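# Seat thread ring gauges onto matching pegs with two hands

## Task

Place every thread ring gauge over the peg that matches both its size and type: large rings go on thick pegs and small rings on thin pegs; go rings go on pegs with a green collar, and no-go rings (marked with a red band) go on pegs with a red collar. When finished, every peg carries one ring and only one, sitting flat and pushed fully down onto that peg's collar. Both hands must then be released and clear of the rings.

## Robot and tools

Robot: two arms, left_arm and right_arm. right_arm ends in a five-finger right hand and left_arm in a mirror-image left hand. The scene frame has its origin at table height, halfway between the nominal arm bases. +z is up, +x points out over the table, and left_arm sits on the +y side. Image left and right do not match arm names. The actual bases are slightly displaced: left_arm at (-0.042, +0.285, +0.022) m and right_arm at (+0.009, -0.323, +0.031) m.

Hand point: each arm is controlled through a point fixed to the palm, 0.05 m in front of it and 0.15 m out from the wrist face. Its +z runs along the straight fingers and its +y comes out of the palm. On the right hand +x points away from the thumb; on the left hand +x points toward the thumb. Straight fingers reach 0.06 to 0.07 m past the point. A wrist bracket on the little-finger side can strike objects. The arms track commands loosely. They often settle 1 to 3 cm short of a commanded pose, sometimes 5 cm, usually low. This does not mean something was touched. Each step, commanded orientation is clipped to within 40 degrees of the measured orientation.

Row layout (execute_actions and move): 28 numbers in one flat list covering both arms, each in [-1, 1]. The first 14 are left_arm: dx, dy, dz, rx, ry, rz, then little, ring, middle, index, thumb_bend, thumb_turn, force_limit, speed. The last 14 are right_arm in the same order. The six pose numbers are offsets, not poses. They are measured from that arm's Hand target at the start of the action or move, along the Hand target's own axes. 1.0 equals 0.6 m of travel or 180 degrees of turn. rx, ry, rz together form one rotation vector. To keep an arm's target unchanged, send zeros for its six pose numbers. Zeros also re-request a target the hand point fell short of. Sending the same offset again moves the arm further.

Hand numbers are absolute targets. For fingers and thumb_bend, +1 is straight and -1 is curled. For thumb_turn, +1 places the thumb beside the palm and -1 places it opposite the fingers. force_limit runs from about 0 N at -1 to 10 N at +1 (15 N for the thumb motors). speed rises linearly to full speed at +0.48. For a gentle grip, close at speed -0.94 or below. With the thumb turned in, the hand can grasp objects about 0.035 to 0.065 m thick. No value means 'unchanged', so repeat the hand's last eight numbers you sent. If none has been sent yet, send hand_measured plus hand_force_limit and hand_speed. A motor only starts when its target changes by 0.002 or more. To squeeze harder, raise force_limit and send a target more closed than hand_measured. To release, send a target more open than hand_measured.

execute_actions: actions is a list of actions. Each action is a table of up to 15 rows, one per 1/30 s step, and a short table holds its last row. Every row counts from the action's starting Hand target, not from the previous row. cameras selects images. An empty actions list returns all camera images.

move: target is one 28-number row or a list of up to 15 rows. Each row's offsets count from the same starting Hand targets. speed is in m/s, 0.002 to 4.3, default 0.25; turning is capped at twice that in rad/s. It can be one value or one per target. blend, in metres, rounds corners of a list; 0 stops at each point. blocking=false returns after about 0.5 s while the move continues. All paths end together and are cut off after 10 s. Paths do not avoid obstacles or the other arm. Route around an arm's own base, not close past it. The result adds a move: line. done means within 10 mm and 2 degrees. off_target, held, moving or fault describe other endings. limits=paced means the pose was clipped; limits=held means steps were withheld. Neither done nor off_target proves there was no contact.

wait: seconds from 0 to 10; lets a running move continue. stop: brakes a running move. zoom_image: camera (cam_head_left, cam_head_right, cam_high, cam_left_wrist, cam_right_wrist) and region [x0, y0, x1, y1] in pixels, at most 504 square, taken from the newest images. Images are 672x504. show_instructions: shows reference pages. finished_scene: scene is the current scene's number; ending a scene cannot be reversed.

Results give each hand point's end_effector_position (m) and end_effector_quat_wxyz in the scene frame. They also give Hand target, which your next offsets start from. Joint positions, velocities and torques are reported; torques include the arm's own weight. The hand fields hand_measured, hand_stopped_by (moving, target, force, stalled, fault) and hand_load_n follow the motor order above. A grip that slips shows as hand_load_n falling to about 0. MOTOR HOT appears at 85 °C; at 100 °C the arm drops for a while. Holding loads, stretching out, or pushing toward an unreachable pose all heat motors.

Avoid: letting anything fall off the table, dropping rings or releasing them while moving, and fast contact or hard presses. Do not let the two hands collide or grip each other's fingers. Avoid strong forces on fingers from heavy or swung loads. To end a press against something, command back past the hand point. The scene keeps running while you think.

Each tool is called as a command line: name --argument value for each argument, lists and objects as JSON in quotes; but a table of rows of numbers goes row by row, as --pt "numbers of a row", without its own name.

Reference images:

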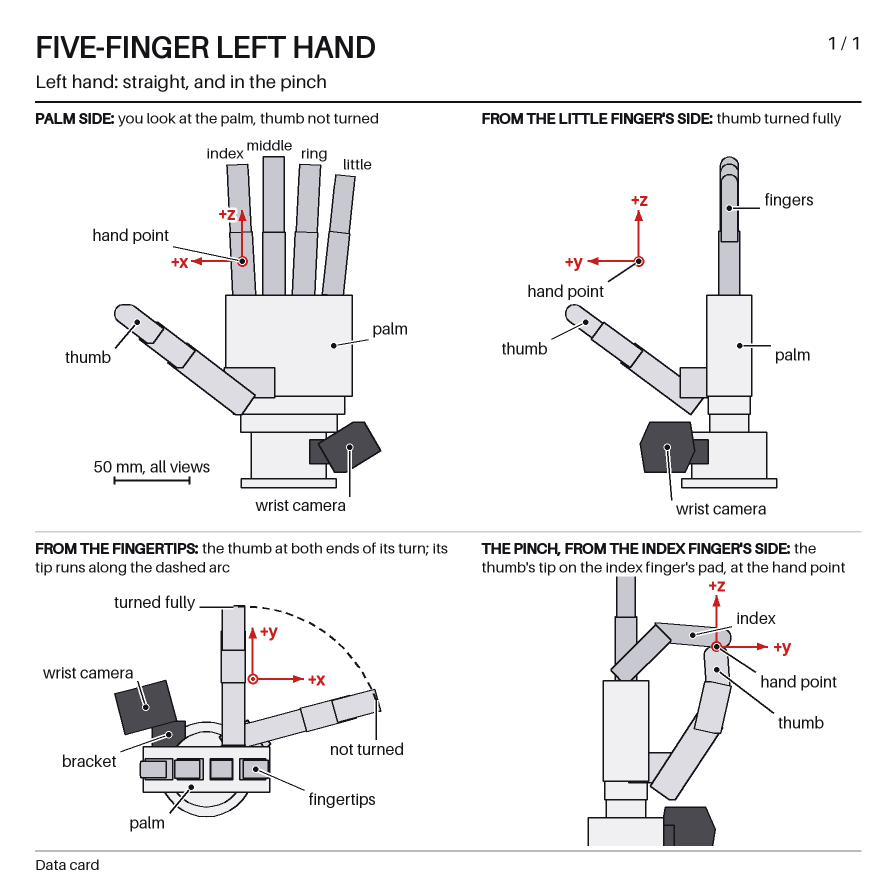

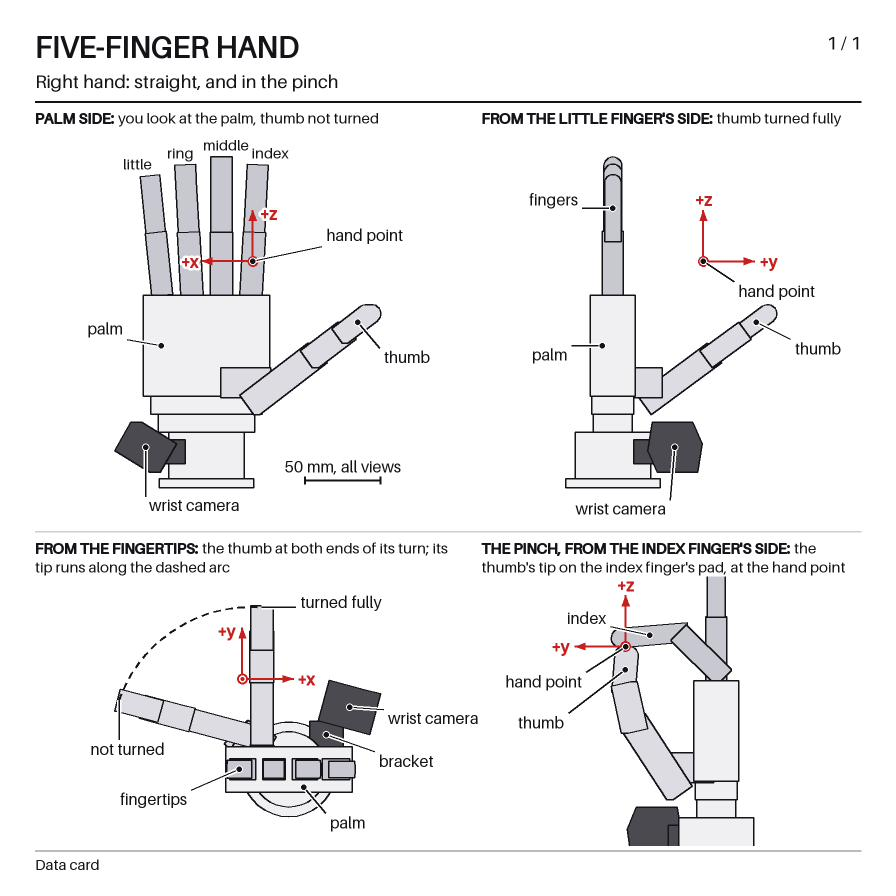

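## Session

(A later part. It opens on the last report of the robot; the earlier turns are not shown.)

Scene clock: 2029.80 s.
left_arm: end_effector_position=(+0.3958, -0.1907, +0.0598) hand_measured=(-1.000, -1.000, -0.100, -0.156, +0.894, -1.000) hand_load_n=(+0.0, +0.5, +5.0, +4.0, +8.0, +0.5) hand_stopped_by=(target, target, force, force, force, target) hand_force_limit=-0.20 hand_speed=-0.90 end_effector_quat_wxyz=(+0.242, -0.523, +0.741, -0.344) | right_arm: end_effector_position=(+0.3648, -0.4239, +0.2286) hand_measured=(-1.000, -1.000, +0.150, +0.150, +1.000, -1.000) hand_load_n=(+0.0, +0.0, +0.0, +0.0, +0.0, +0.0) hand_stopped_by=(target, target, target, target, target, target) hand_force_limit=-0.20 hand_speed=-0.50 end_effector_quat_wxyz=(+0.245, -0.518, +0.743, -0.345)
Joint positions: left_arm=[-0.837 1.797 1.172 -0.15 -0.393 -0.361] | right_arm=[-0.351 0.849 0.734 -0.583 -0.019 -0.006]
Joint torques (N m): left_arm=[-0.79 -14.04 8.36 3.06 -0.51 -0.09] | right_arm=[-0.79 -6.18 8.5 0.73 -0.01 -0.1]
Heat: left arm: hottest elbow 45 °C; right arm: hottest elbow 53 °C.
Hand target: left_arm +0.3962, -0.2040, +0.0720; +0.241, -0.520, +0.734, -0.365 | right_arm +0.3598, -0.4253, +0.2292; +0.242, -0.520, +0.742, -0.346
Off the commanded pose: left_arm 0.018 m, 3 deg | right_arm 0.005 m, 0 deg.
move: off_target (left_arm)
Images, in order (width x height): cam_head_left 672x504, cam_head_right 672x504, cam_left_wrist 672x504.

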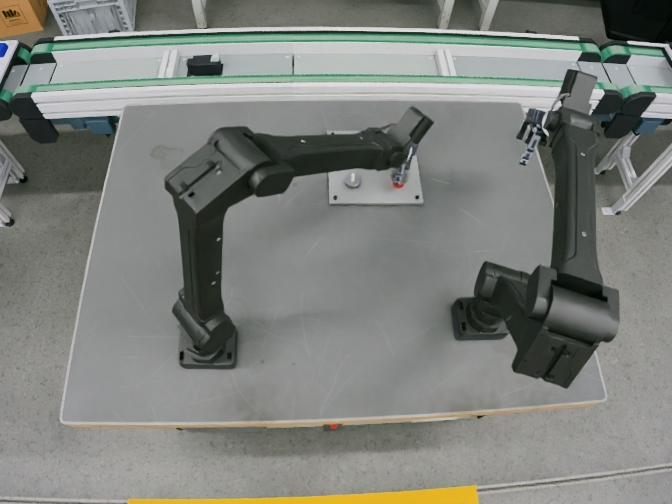

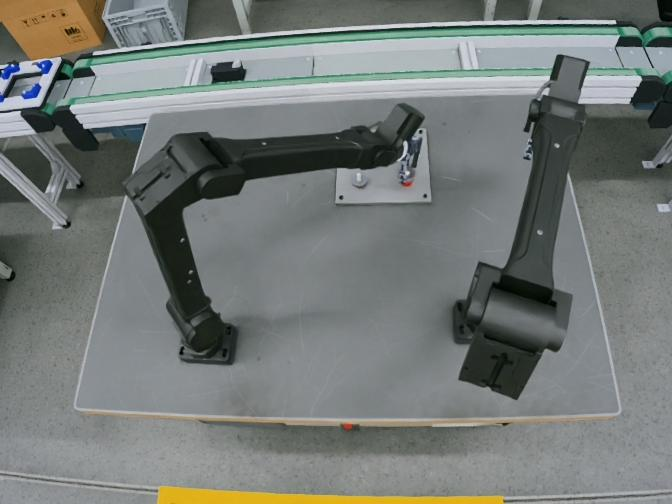

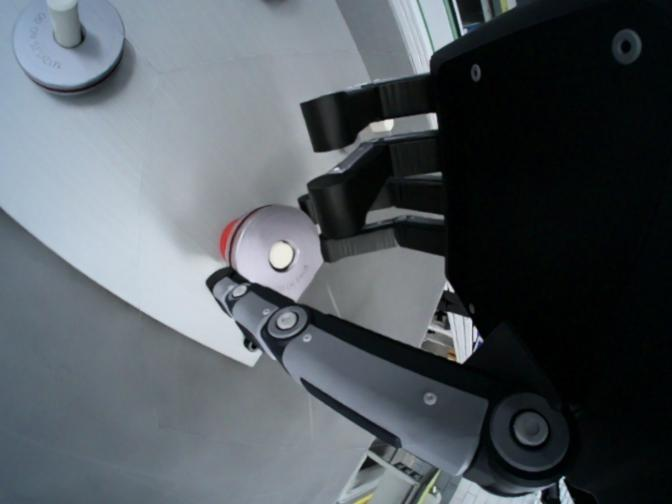

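move --target '[-0.0005,0.0157,0.0124,0,0,0,-1,-1,-0.22,-0.22,0.7,-1,-0.2,-0.9,0,0,0,0,0,0,-1,-1,0.15,0.15,1,-1,-0.2,-0.5]' --speed 0.03 --cameras '["cam_left_wrist"]'

zoom_image --camera "cam_left_wrist" --region '[200, 190, 300, 290]'

Scene clock: 2041.37 s.
left_arm: end_effector_position=(+0.3967, -0.1917, +0.0497) hand_measured=(-1.000, -1.000, -0.100, -0.156, +0.894, -1.000) hand_load_n=(+0.0, +0.0, +4.5, +3.5, +8.0, +0.5) hand_stopped_by=(target, target, force, force, force, target) hand_force_limit=-0.20 hand_speed=-0.90 end_effector_quat_wxyz=(+0.242, -0.523, +0.741, -0.344) | right_arm: end_effector_position=(+0.3648, -0.4239, +0.2286) hand_measured=(-1.000, -1.000, +0.150, +0.150, +1.000, -1.000) hand_load_n=(+0.0, +0.0, +0.0, +0.0, +0.0, +0.0) hand_stopped_by=(target, target, target, target, target, target) hand_force_limit=-0.20 hand_speed=-0.50 end_effector_quat_wxyz=(+0.245, -0.518, +0.743, -0.345)
Joint positions: left_arm=[-0.837 1.816 1.167 -0.126 -0.393 -0.361] | right_arm=[-0.351 0.849 0.734 -0.583 -0.019 -0.006]
Joint torques (N m): left_arm=[-0.85 -14.1 7.69 3.3 -0.51 -0.09] | right_arm=[-0.79 -6.18 8.51 0.72 -0.01 -0.1]
Heat: left arm: hottest elbow 45 °C; right arm: hottest elbow 53 °C.
Hand target: left_arm +0.3962, -0.2040, +0.0599; +0.241, -0.520, +0.734, -0.364 | right_arm +0.3598, -0.4253, +0.2292; +0.242, -0.520, +0.742, -0.346
Off the commanded pose: left_arm 0.016 m, 2 deg | right_arm 0.005 m, 0 deg.
move: off_target (left_arm)
Images, in order (width x height): cam_left_wrist 672x504.

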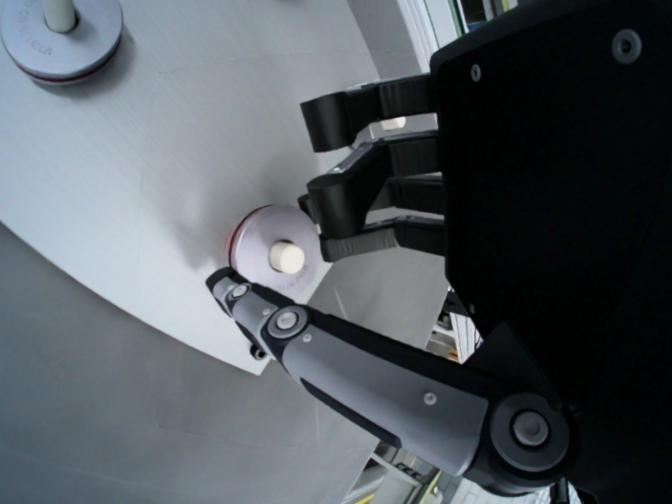

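Scaled by 5.040 from the camera's 672x504 image, which has a finer 960x720 frame.

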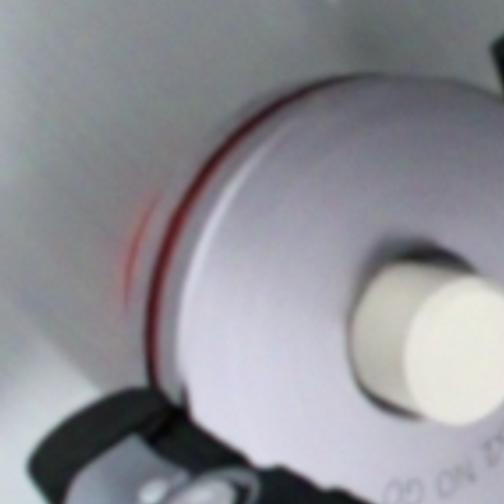

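move --pt "-0.0005 0.0157 0.0124 0 0 0 -1 -1 -0.22 -0.22 0.7 -1 -0.2 -0.9 0 0 0 0 0 0 -1 -1 0.15 0.15 1 -1 -0.2 -0.5" --speed 0.03 --cameras '["cam_left_wrist"]'

zoom_image --camera "cam_left_wrist" --region '[200, 190, 320, 310]'

Scene clock: 2046.13 s.
left_arm: end_effector_position=(+0.3966, -0.1916, +0.0380) hand_measured=(-1.000, -1.000, -0.100, -0.156, +0.894, -1.000) hand_load_n=(+0.0, -0.5, +4.0, +3.5, +8.5, +0.0) hand_stopped_by=(target, target, force, force, force, target) hand_force_limit=-0.20 hand_speed=-0.90 end_effector_quat_wxyz=(+0.242, -0.523, +0.741, -0.344) | right_arm: end_effector_position=(+0.3648, -0.4239, +0.2286) hand_measured=(-1.000, -1.000, +0.150, +0.150, +1.000, -1.000) hand_load_n=(+0.0, +0.0, +0.0, +0.0, +0.0, +0.0) hand_stopped_by=(target, target, target, target, target, target) hand_force_limit=-0.20 hand_speed=-0.50 end_effector_quat_wxyz=(+0.245, -0.518, +0.743, -0.345)
Joint positions: left_arm=[-0.837 1.835 1.158 -0.097 -0.393 -0.361] | right_arm=[-0.351 0.849 0.734 -0.583 -0.019 -0.006]
Joint torques (N m): left_arm=[-0.56 -14.1 7.51 3.45 -0.52 -0.1] | right_arm=[-0.85 -6.18 8.51 0.73 -0.01 -0.1]
Heat: left arm: hottest elbow 45 °C; right arm: hottest elbow 53 °C.
Hand target: left_arm +0.3962, -0.2039, +0.0479; +0.241, -0.520, +0.734, -0.364 | right_arm +0.3598, -0.4253, +0.2292; +0.242, -0.520, +0.742, -0.346
Off the commanded pose: left_arm 0.016 m, 2 deg | right_arm 0.005 m, 0 deg.
move: off_target (left_arm)
Images, in order (width x height): cam_left_wrist 672x504.

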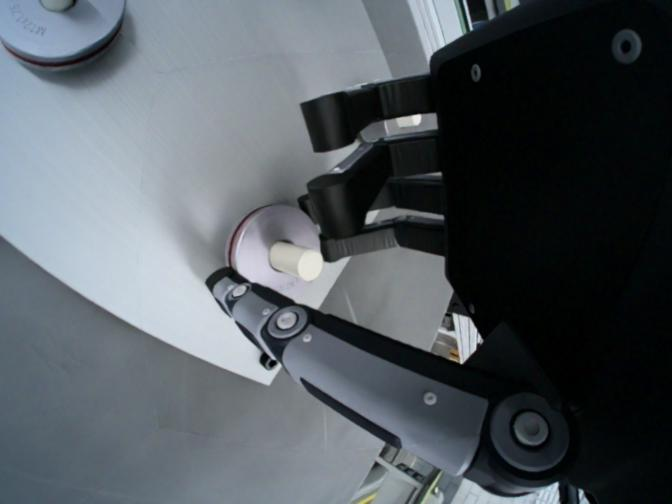

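Scaled by 4.200 from the camera's 672x504 image, which has a finer 960x720 frame.

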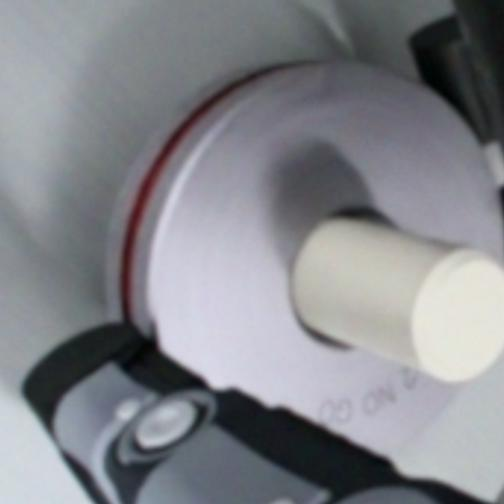

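move --pt "-0.0003 0.0105 0.0083 0 0 0 -1 -1 -0.22 -0.22 0.7 -1 -0.2 -0.9 0 0 0 0 0 0 -1 -1 0.15 0.15 1 -1 -0.2 -0.5" --speed 0.02 --cameras '["cam_left_wrist","cam_head_left","cam_head_right"]'

zoom_image --camera "cam_head_right" --region '[390, 156, 426, 192]'

zoom_image --camera "cam_left_wrist" --region '[200, 190, 320, 310]'

Scene clock: 2050.73 s.
left_arm: end_effector_position=(+0.3966, -0.1916, +0.0375) hand_measured=(-1.000, -1.000, -0.100, -0.156, +0.894, -1.000) hand_load_n=(+0.0, +0.0, +3.0, +3.0, +9.5, -1.0) hand_stopped_by=(target, target, force, force, force, target) hand_force_limit=-0.20 hand_speed=-0.90 end_effector_quat_wxyz=(+0.242, -0.523, +0.740, -0.347) | right_arm: end_effector_position=(+0.3648, -0.4239, +0.2286) hand_measured=(-1.000, -1.000, +0.150, +0.150, +1.000, -1.000) hand_load_n=(+0.0, +0.0, +0.0, +0.0, +0.0, +0.0) hand_stopped_by=(target, target, target, target, target, target) hand_force_limit=-0.20 hand_speed=-0.50 end_effector_quat_wxyz=(+0.245, -0.518, +0.743, -0.345)
Joint positions: left_arm=[-0.837 1.835 1.153 -0.088 -0.394 -0.361] | right_arm=[-0.351 0.849 0.734 -0.583 -0.019 -0.006]
Joint torques (N m): left_arm=[-0.62 -13.04 7.45 3.71 -0.48 -0.09] | right_arm=[-0.79 -6.18 8.51 0.73 -0.02 -0.1]
Heat: left arm: hottest elbow 45 °C; right arm: hottest elbow 53 °C.
Hand target: left_arm +0.3962, -0.2039, +0.0398; +0.241, -0.520, +0.734, -0.364 | right_arm +0.3598, -0.4253, +0.2292; +0.242, -0.520, +0.742, -0.346
Off the commanded pose: left_arm 0.013 m, 2 deg | right_arm 0.005 m, 0 deg.
move: off_target (left_arm)
Images, in order (width x height): cam_head_left 672x504, cam_head_right 672x504, cam_left_wrist 672x504.

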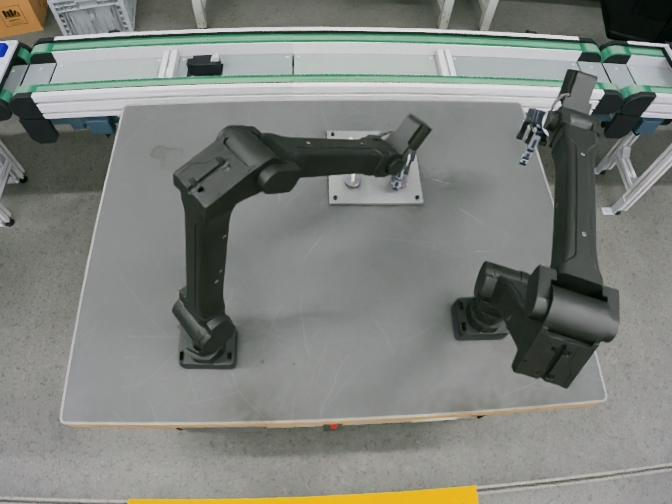

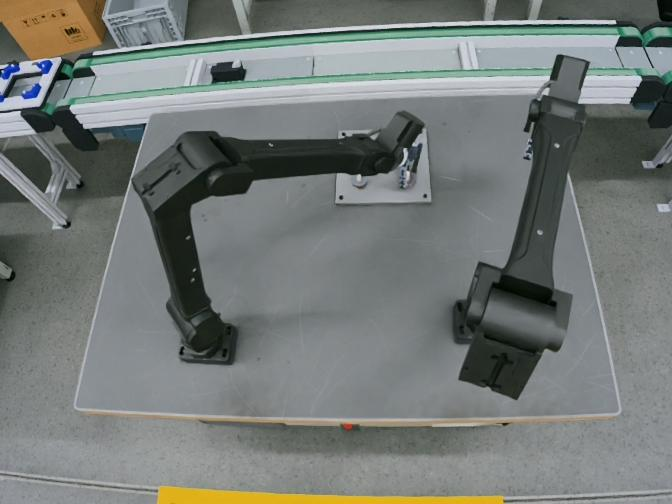

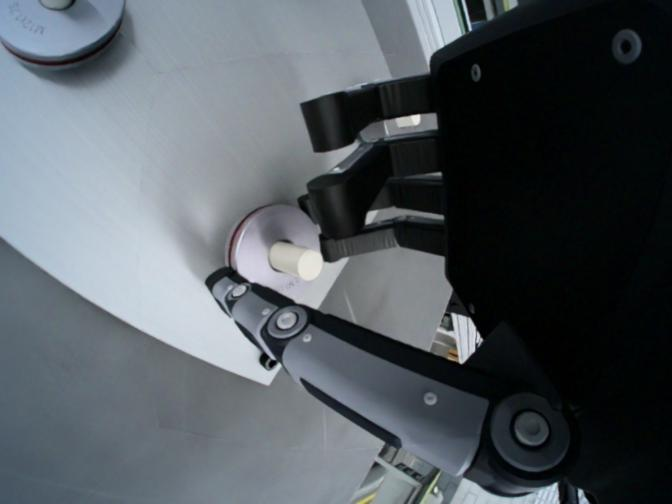

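Scaled by 14.000 from the camera's 672x504 image, which has a finer 960x720 frame.

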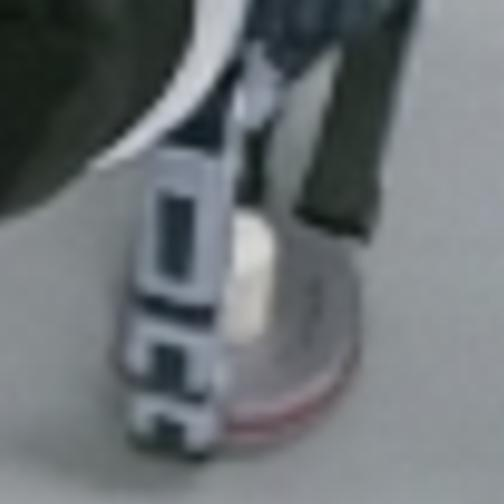

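Scaled by 4.200 from the camera's 672x504 image, which has a finer 960x720 frame.

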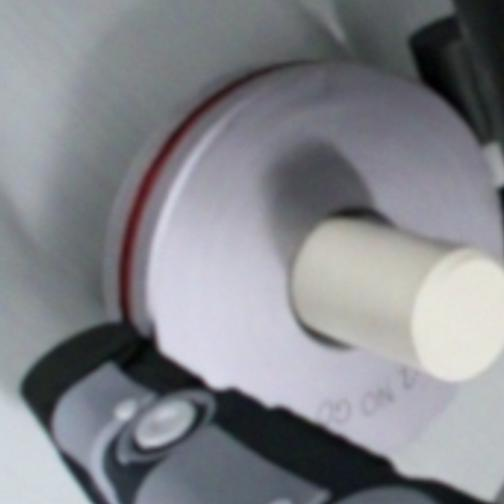

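execute_actions --actions '[[[0.0002,-0.0052,-0.0041,0,0,0,-1,-1,-0.22,-0.22,0.7,-1,-0.2,-0.9,0,0,0,0,0,0,-1,-1,0.15,0.15,1,-1,-0.2,-0.5]],[[0,0,0,0,0,0,-1,-1,0.0,0.0,0.98,-1,-0.2,-0.6,0,0,0,0,0,0,-1,-1,0.15,0.15,1,-1,-0.2,-0.5]],[[0,0,0,0,0,0,-1,-1,0.0,0.0,0.98,-1,-0.2,-0.6,0,0,0,0,0,0,-1,-1,0.15,0.15,1,-1,-0.2,-0.5]]]' --cameras '["cam_left_wrist"]'

Scene clock: 2058.50 s.
left_arm: end_effector_position=(+0.3974, -0.1939, +0.0391) hand_measured=(-1.000, -1.000, +0.000, +0.000, +0.980, -1.000) hand_load_n=(+0.0, +0.0, +0.0, +0.0, +0.0, +0.0) hand_stopped_by=(target, target, target, target, target, target) hand_force_limit=-0.20 hand_speed=-0.60 end_effector_quat_wxyz=(+0.242, -0.522, +0.739, -0.351) | right_arm: end_effector_position=(+0.3648, -0.4239, +0.2286) hand_measured=(-1.000, -1.000, +0.150, +0.150, +1.000, -1.000) hand_load_n=(+0.0, +0.0, +0.0, +0.0, +0.0, +0.0) hand_stopped_by=(target, target, target, target, target, target) hand_force_limit=-0.20 hand_speed=-0.50 end_effector_quat_wxyz=(+0.245, -0.518, +0.743, -0.345)
Joint positions: left_arm=[-0.838 1.835 1.153 -0.078 -0.394 -0.36] | right_arm=[-0.351 0.849 0.734 -0.583 -0.019 -0.006]
Joint torques (N m): left_arm=[-0.5 -13.74 7.73 2.93 -0.5 -0.09] | right_arm=[-0.79 -6.18 8.5 0.73 -0.02 -0.1]
Heat: left arm: hottest elbow 44 °C; right arm: hottest elbow 53 °C.
Hand target: left_arm +0.3962, -0.2040, +0.0439; +0.241, -0.520, +0.734, -0.364 | right_arm +0.3598, -0.4253, +0.2292; +0.242, -0.520, +0.742, -0.346
Off the commanded pose: left_arm 0.011 m, 2 deg | right_arm 0.005 m, 0 deg.
Images, in order (width x height): cam_left_wrist 672x504.

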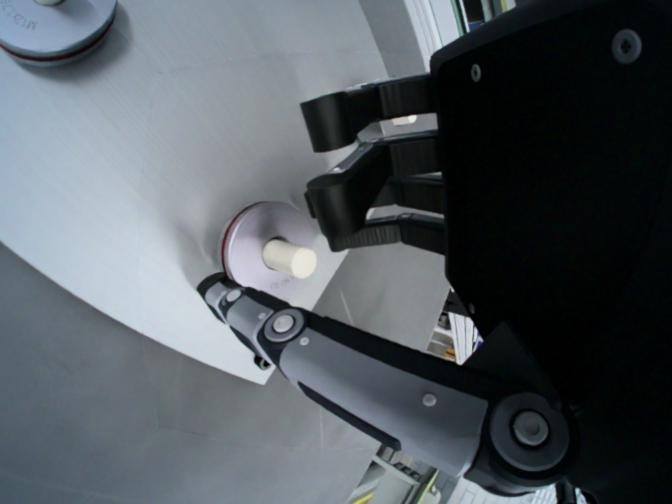

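move --pt "0.0015 -0.0489 -0.0321 0 0 0 -1 -1 0.0 0.0 1 -1 -0.2 -0.6 0 0 0 0 0 0 -1 -1 0.15 0.15 1 -1 -0.2 -0.5" --pt "0.0058 -0.1913 -0.1074 0 0 0 -1 -1 0.0 0.0 1 -1 -0.2 -0.6 0 0 0 0 0 0 -1 -1 0.15 0.15 1 -1 -0.2 -0.5" --speed '[0.05,0.12]' --blend '[0.02,0]' --cameras '["cam_head_left","cam_head_right","cam_high"]'

zoom_image --camera "cam_head_right" --region '[330, 125, 435, 210]'

zoom_image --camera "cam_high" --region '[220, 215, 330, 305]'

Scene clock: 2069.27 s.
left_arm: end_effector_position=(+0.3973, -0.1964, +0.1347) hand_measured=(-1.000, -1.000, +0.000, +0.000, +1.000, -1.000) hand_load_n=(+0.0, +0.5, +0.0, +0.0, +0.0, +0.0) hand_stopped_by=(target, target, target, target, target, target) hand_force_limit=-0.20 hand_speed=-0.60 end_effector_quat_wxyz=(+0.237, -0.521, +0.747, -0.336) | right_arm: end_effector_position=(+0.3648, -0.4239, +0.2286) hand_measured=(-1.000, -1.000, +0.150, +0.150, +1.000, -1.000) hand_load_n=(+0.0, +0.0, +0.0, +0.0, +0.0, +0.0) hand_stopped_by=(target, target, target, target, target, target) hand_force_limit=-0.20 hand_speed=-0.50 end_effector_quat_wxyz=(+0.245, -0.518, +0.743, -0.345)
Joint positions: left_arm=[-0.838 1.716 1.294 -0.373 -0.385 -0.36] | right_arm=[-0.351 0.849 0.734 -0.583 -0.019 -0.006]
Joint torques (N m): left_arm=[1.08 -14.21 14.16 1.66 -0.32 0.04] | right_arm=[-0.79 -6.12 8.51 0.73 -0.02 -0.1]
Heat: left arm: hottest elbow 44 °C; right arm: hottest elbow 53 °C.
Hand target: left_arm +0.4153, -0.2111, +0.1740; +0.241, -0.520, +0.734, -0.364 | right_arm +0.3598, -0.4253, +0.2292; +0.242, -0.520, +0.742, -0.346
Off the commanded pose: left_arm 0.046 m, 4 deg | right_arm 0.005 m, 0 deg.
move: off_target (left_arm); blend cut to 0.0175 m at target 1
Images, in order (width x height): cam_head_left 672x504, cam_head_right 672x504, cam_high 672x504.

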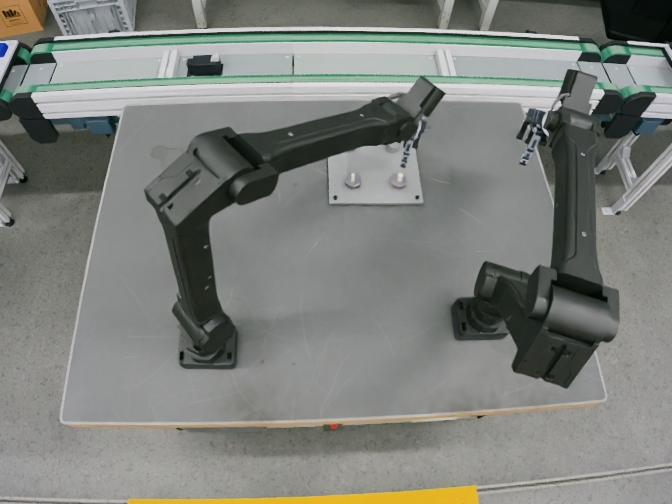

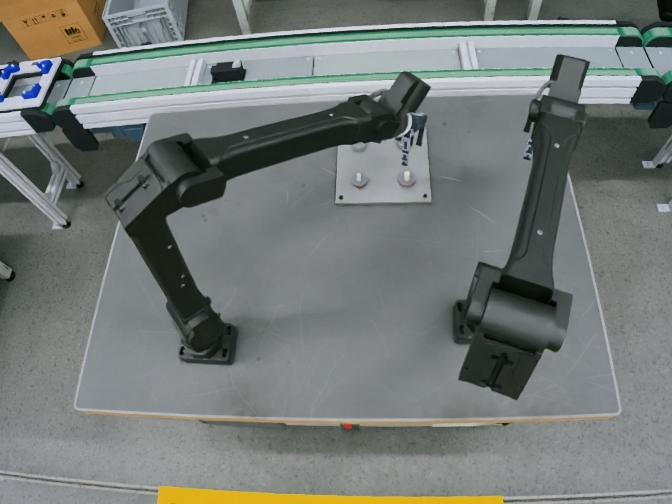

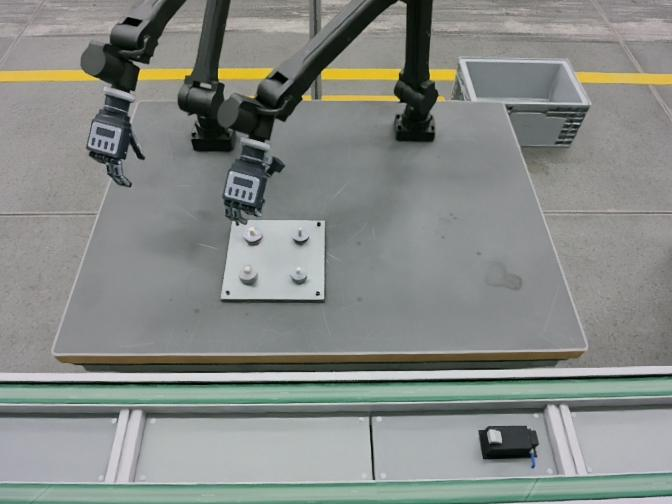

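Scaled by 4.800 from the camera's 672x504 image, which has a finer 960x720 frame.

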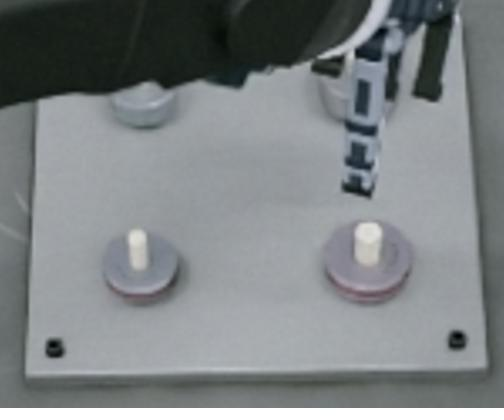

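Scaled by 4.582 from the camera's 672x504 image, which has a finer 960x720 frame.

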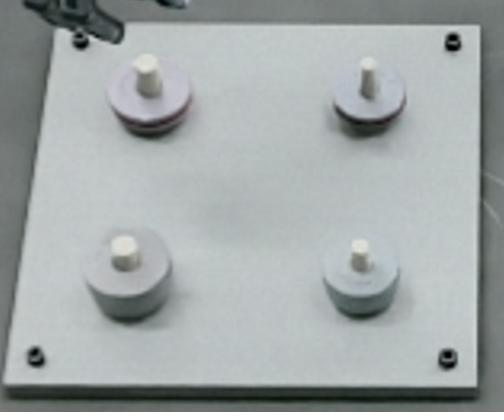

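zoom_image --camera "cam_high" --region '[232, 220, 272, 250]'

zoom_image --camera "cam_head_right" --region '[385, 160, 425, 195]'

Scaled by 12.600 from the camera's 672x504 image, which has a finer 960x720 frame.

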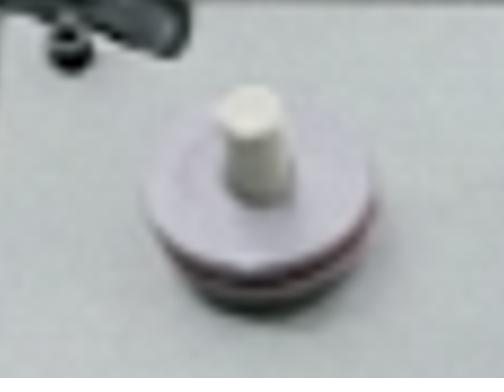

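Scaled by 12.600 from the camera's 672x504 image, which has a finer 960x720 frame.

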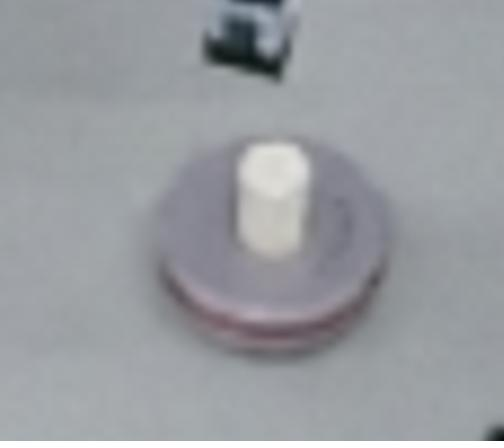

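finished_scene --scene 1

The scene is finished: the task was done.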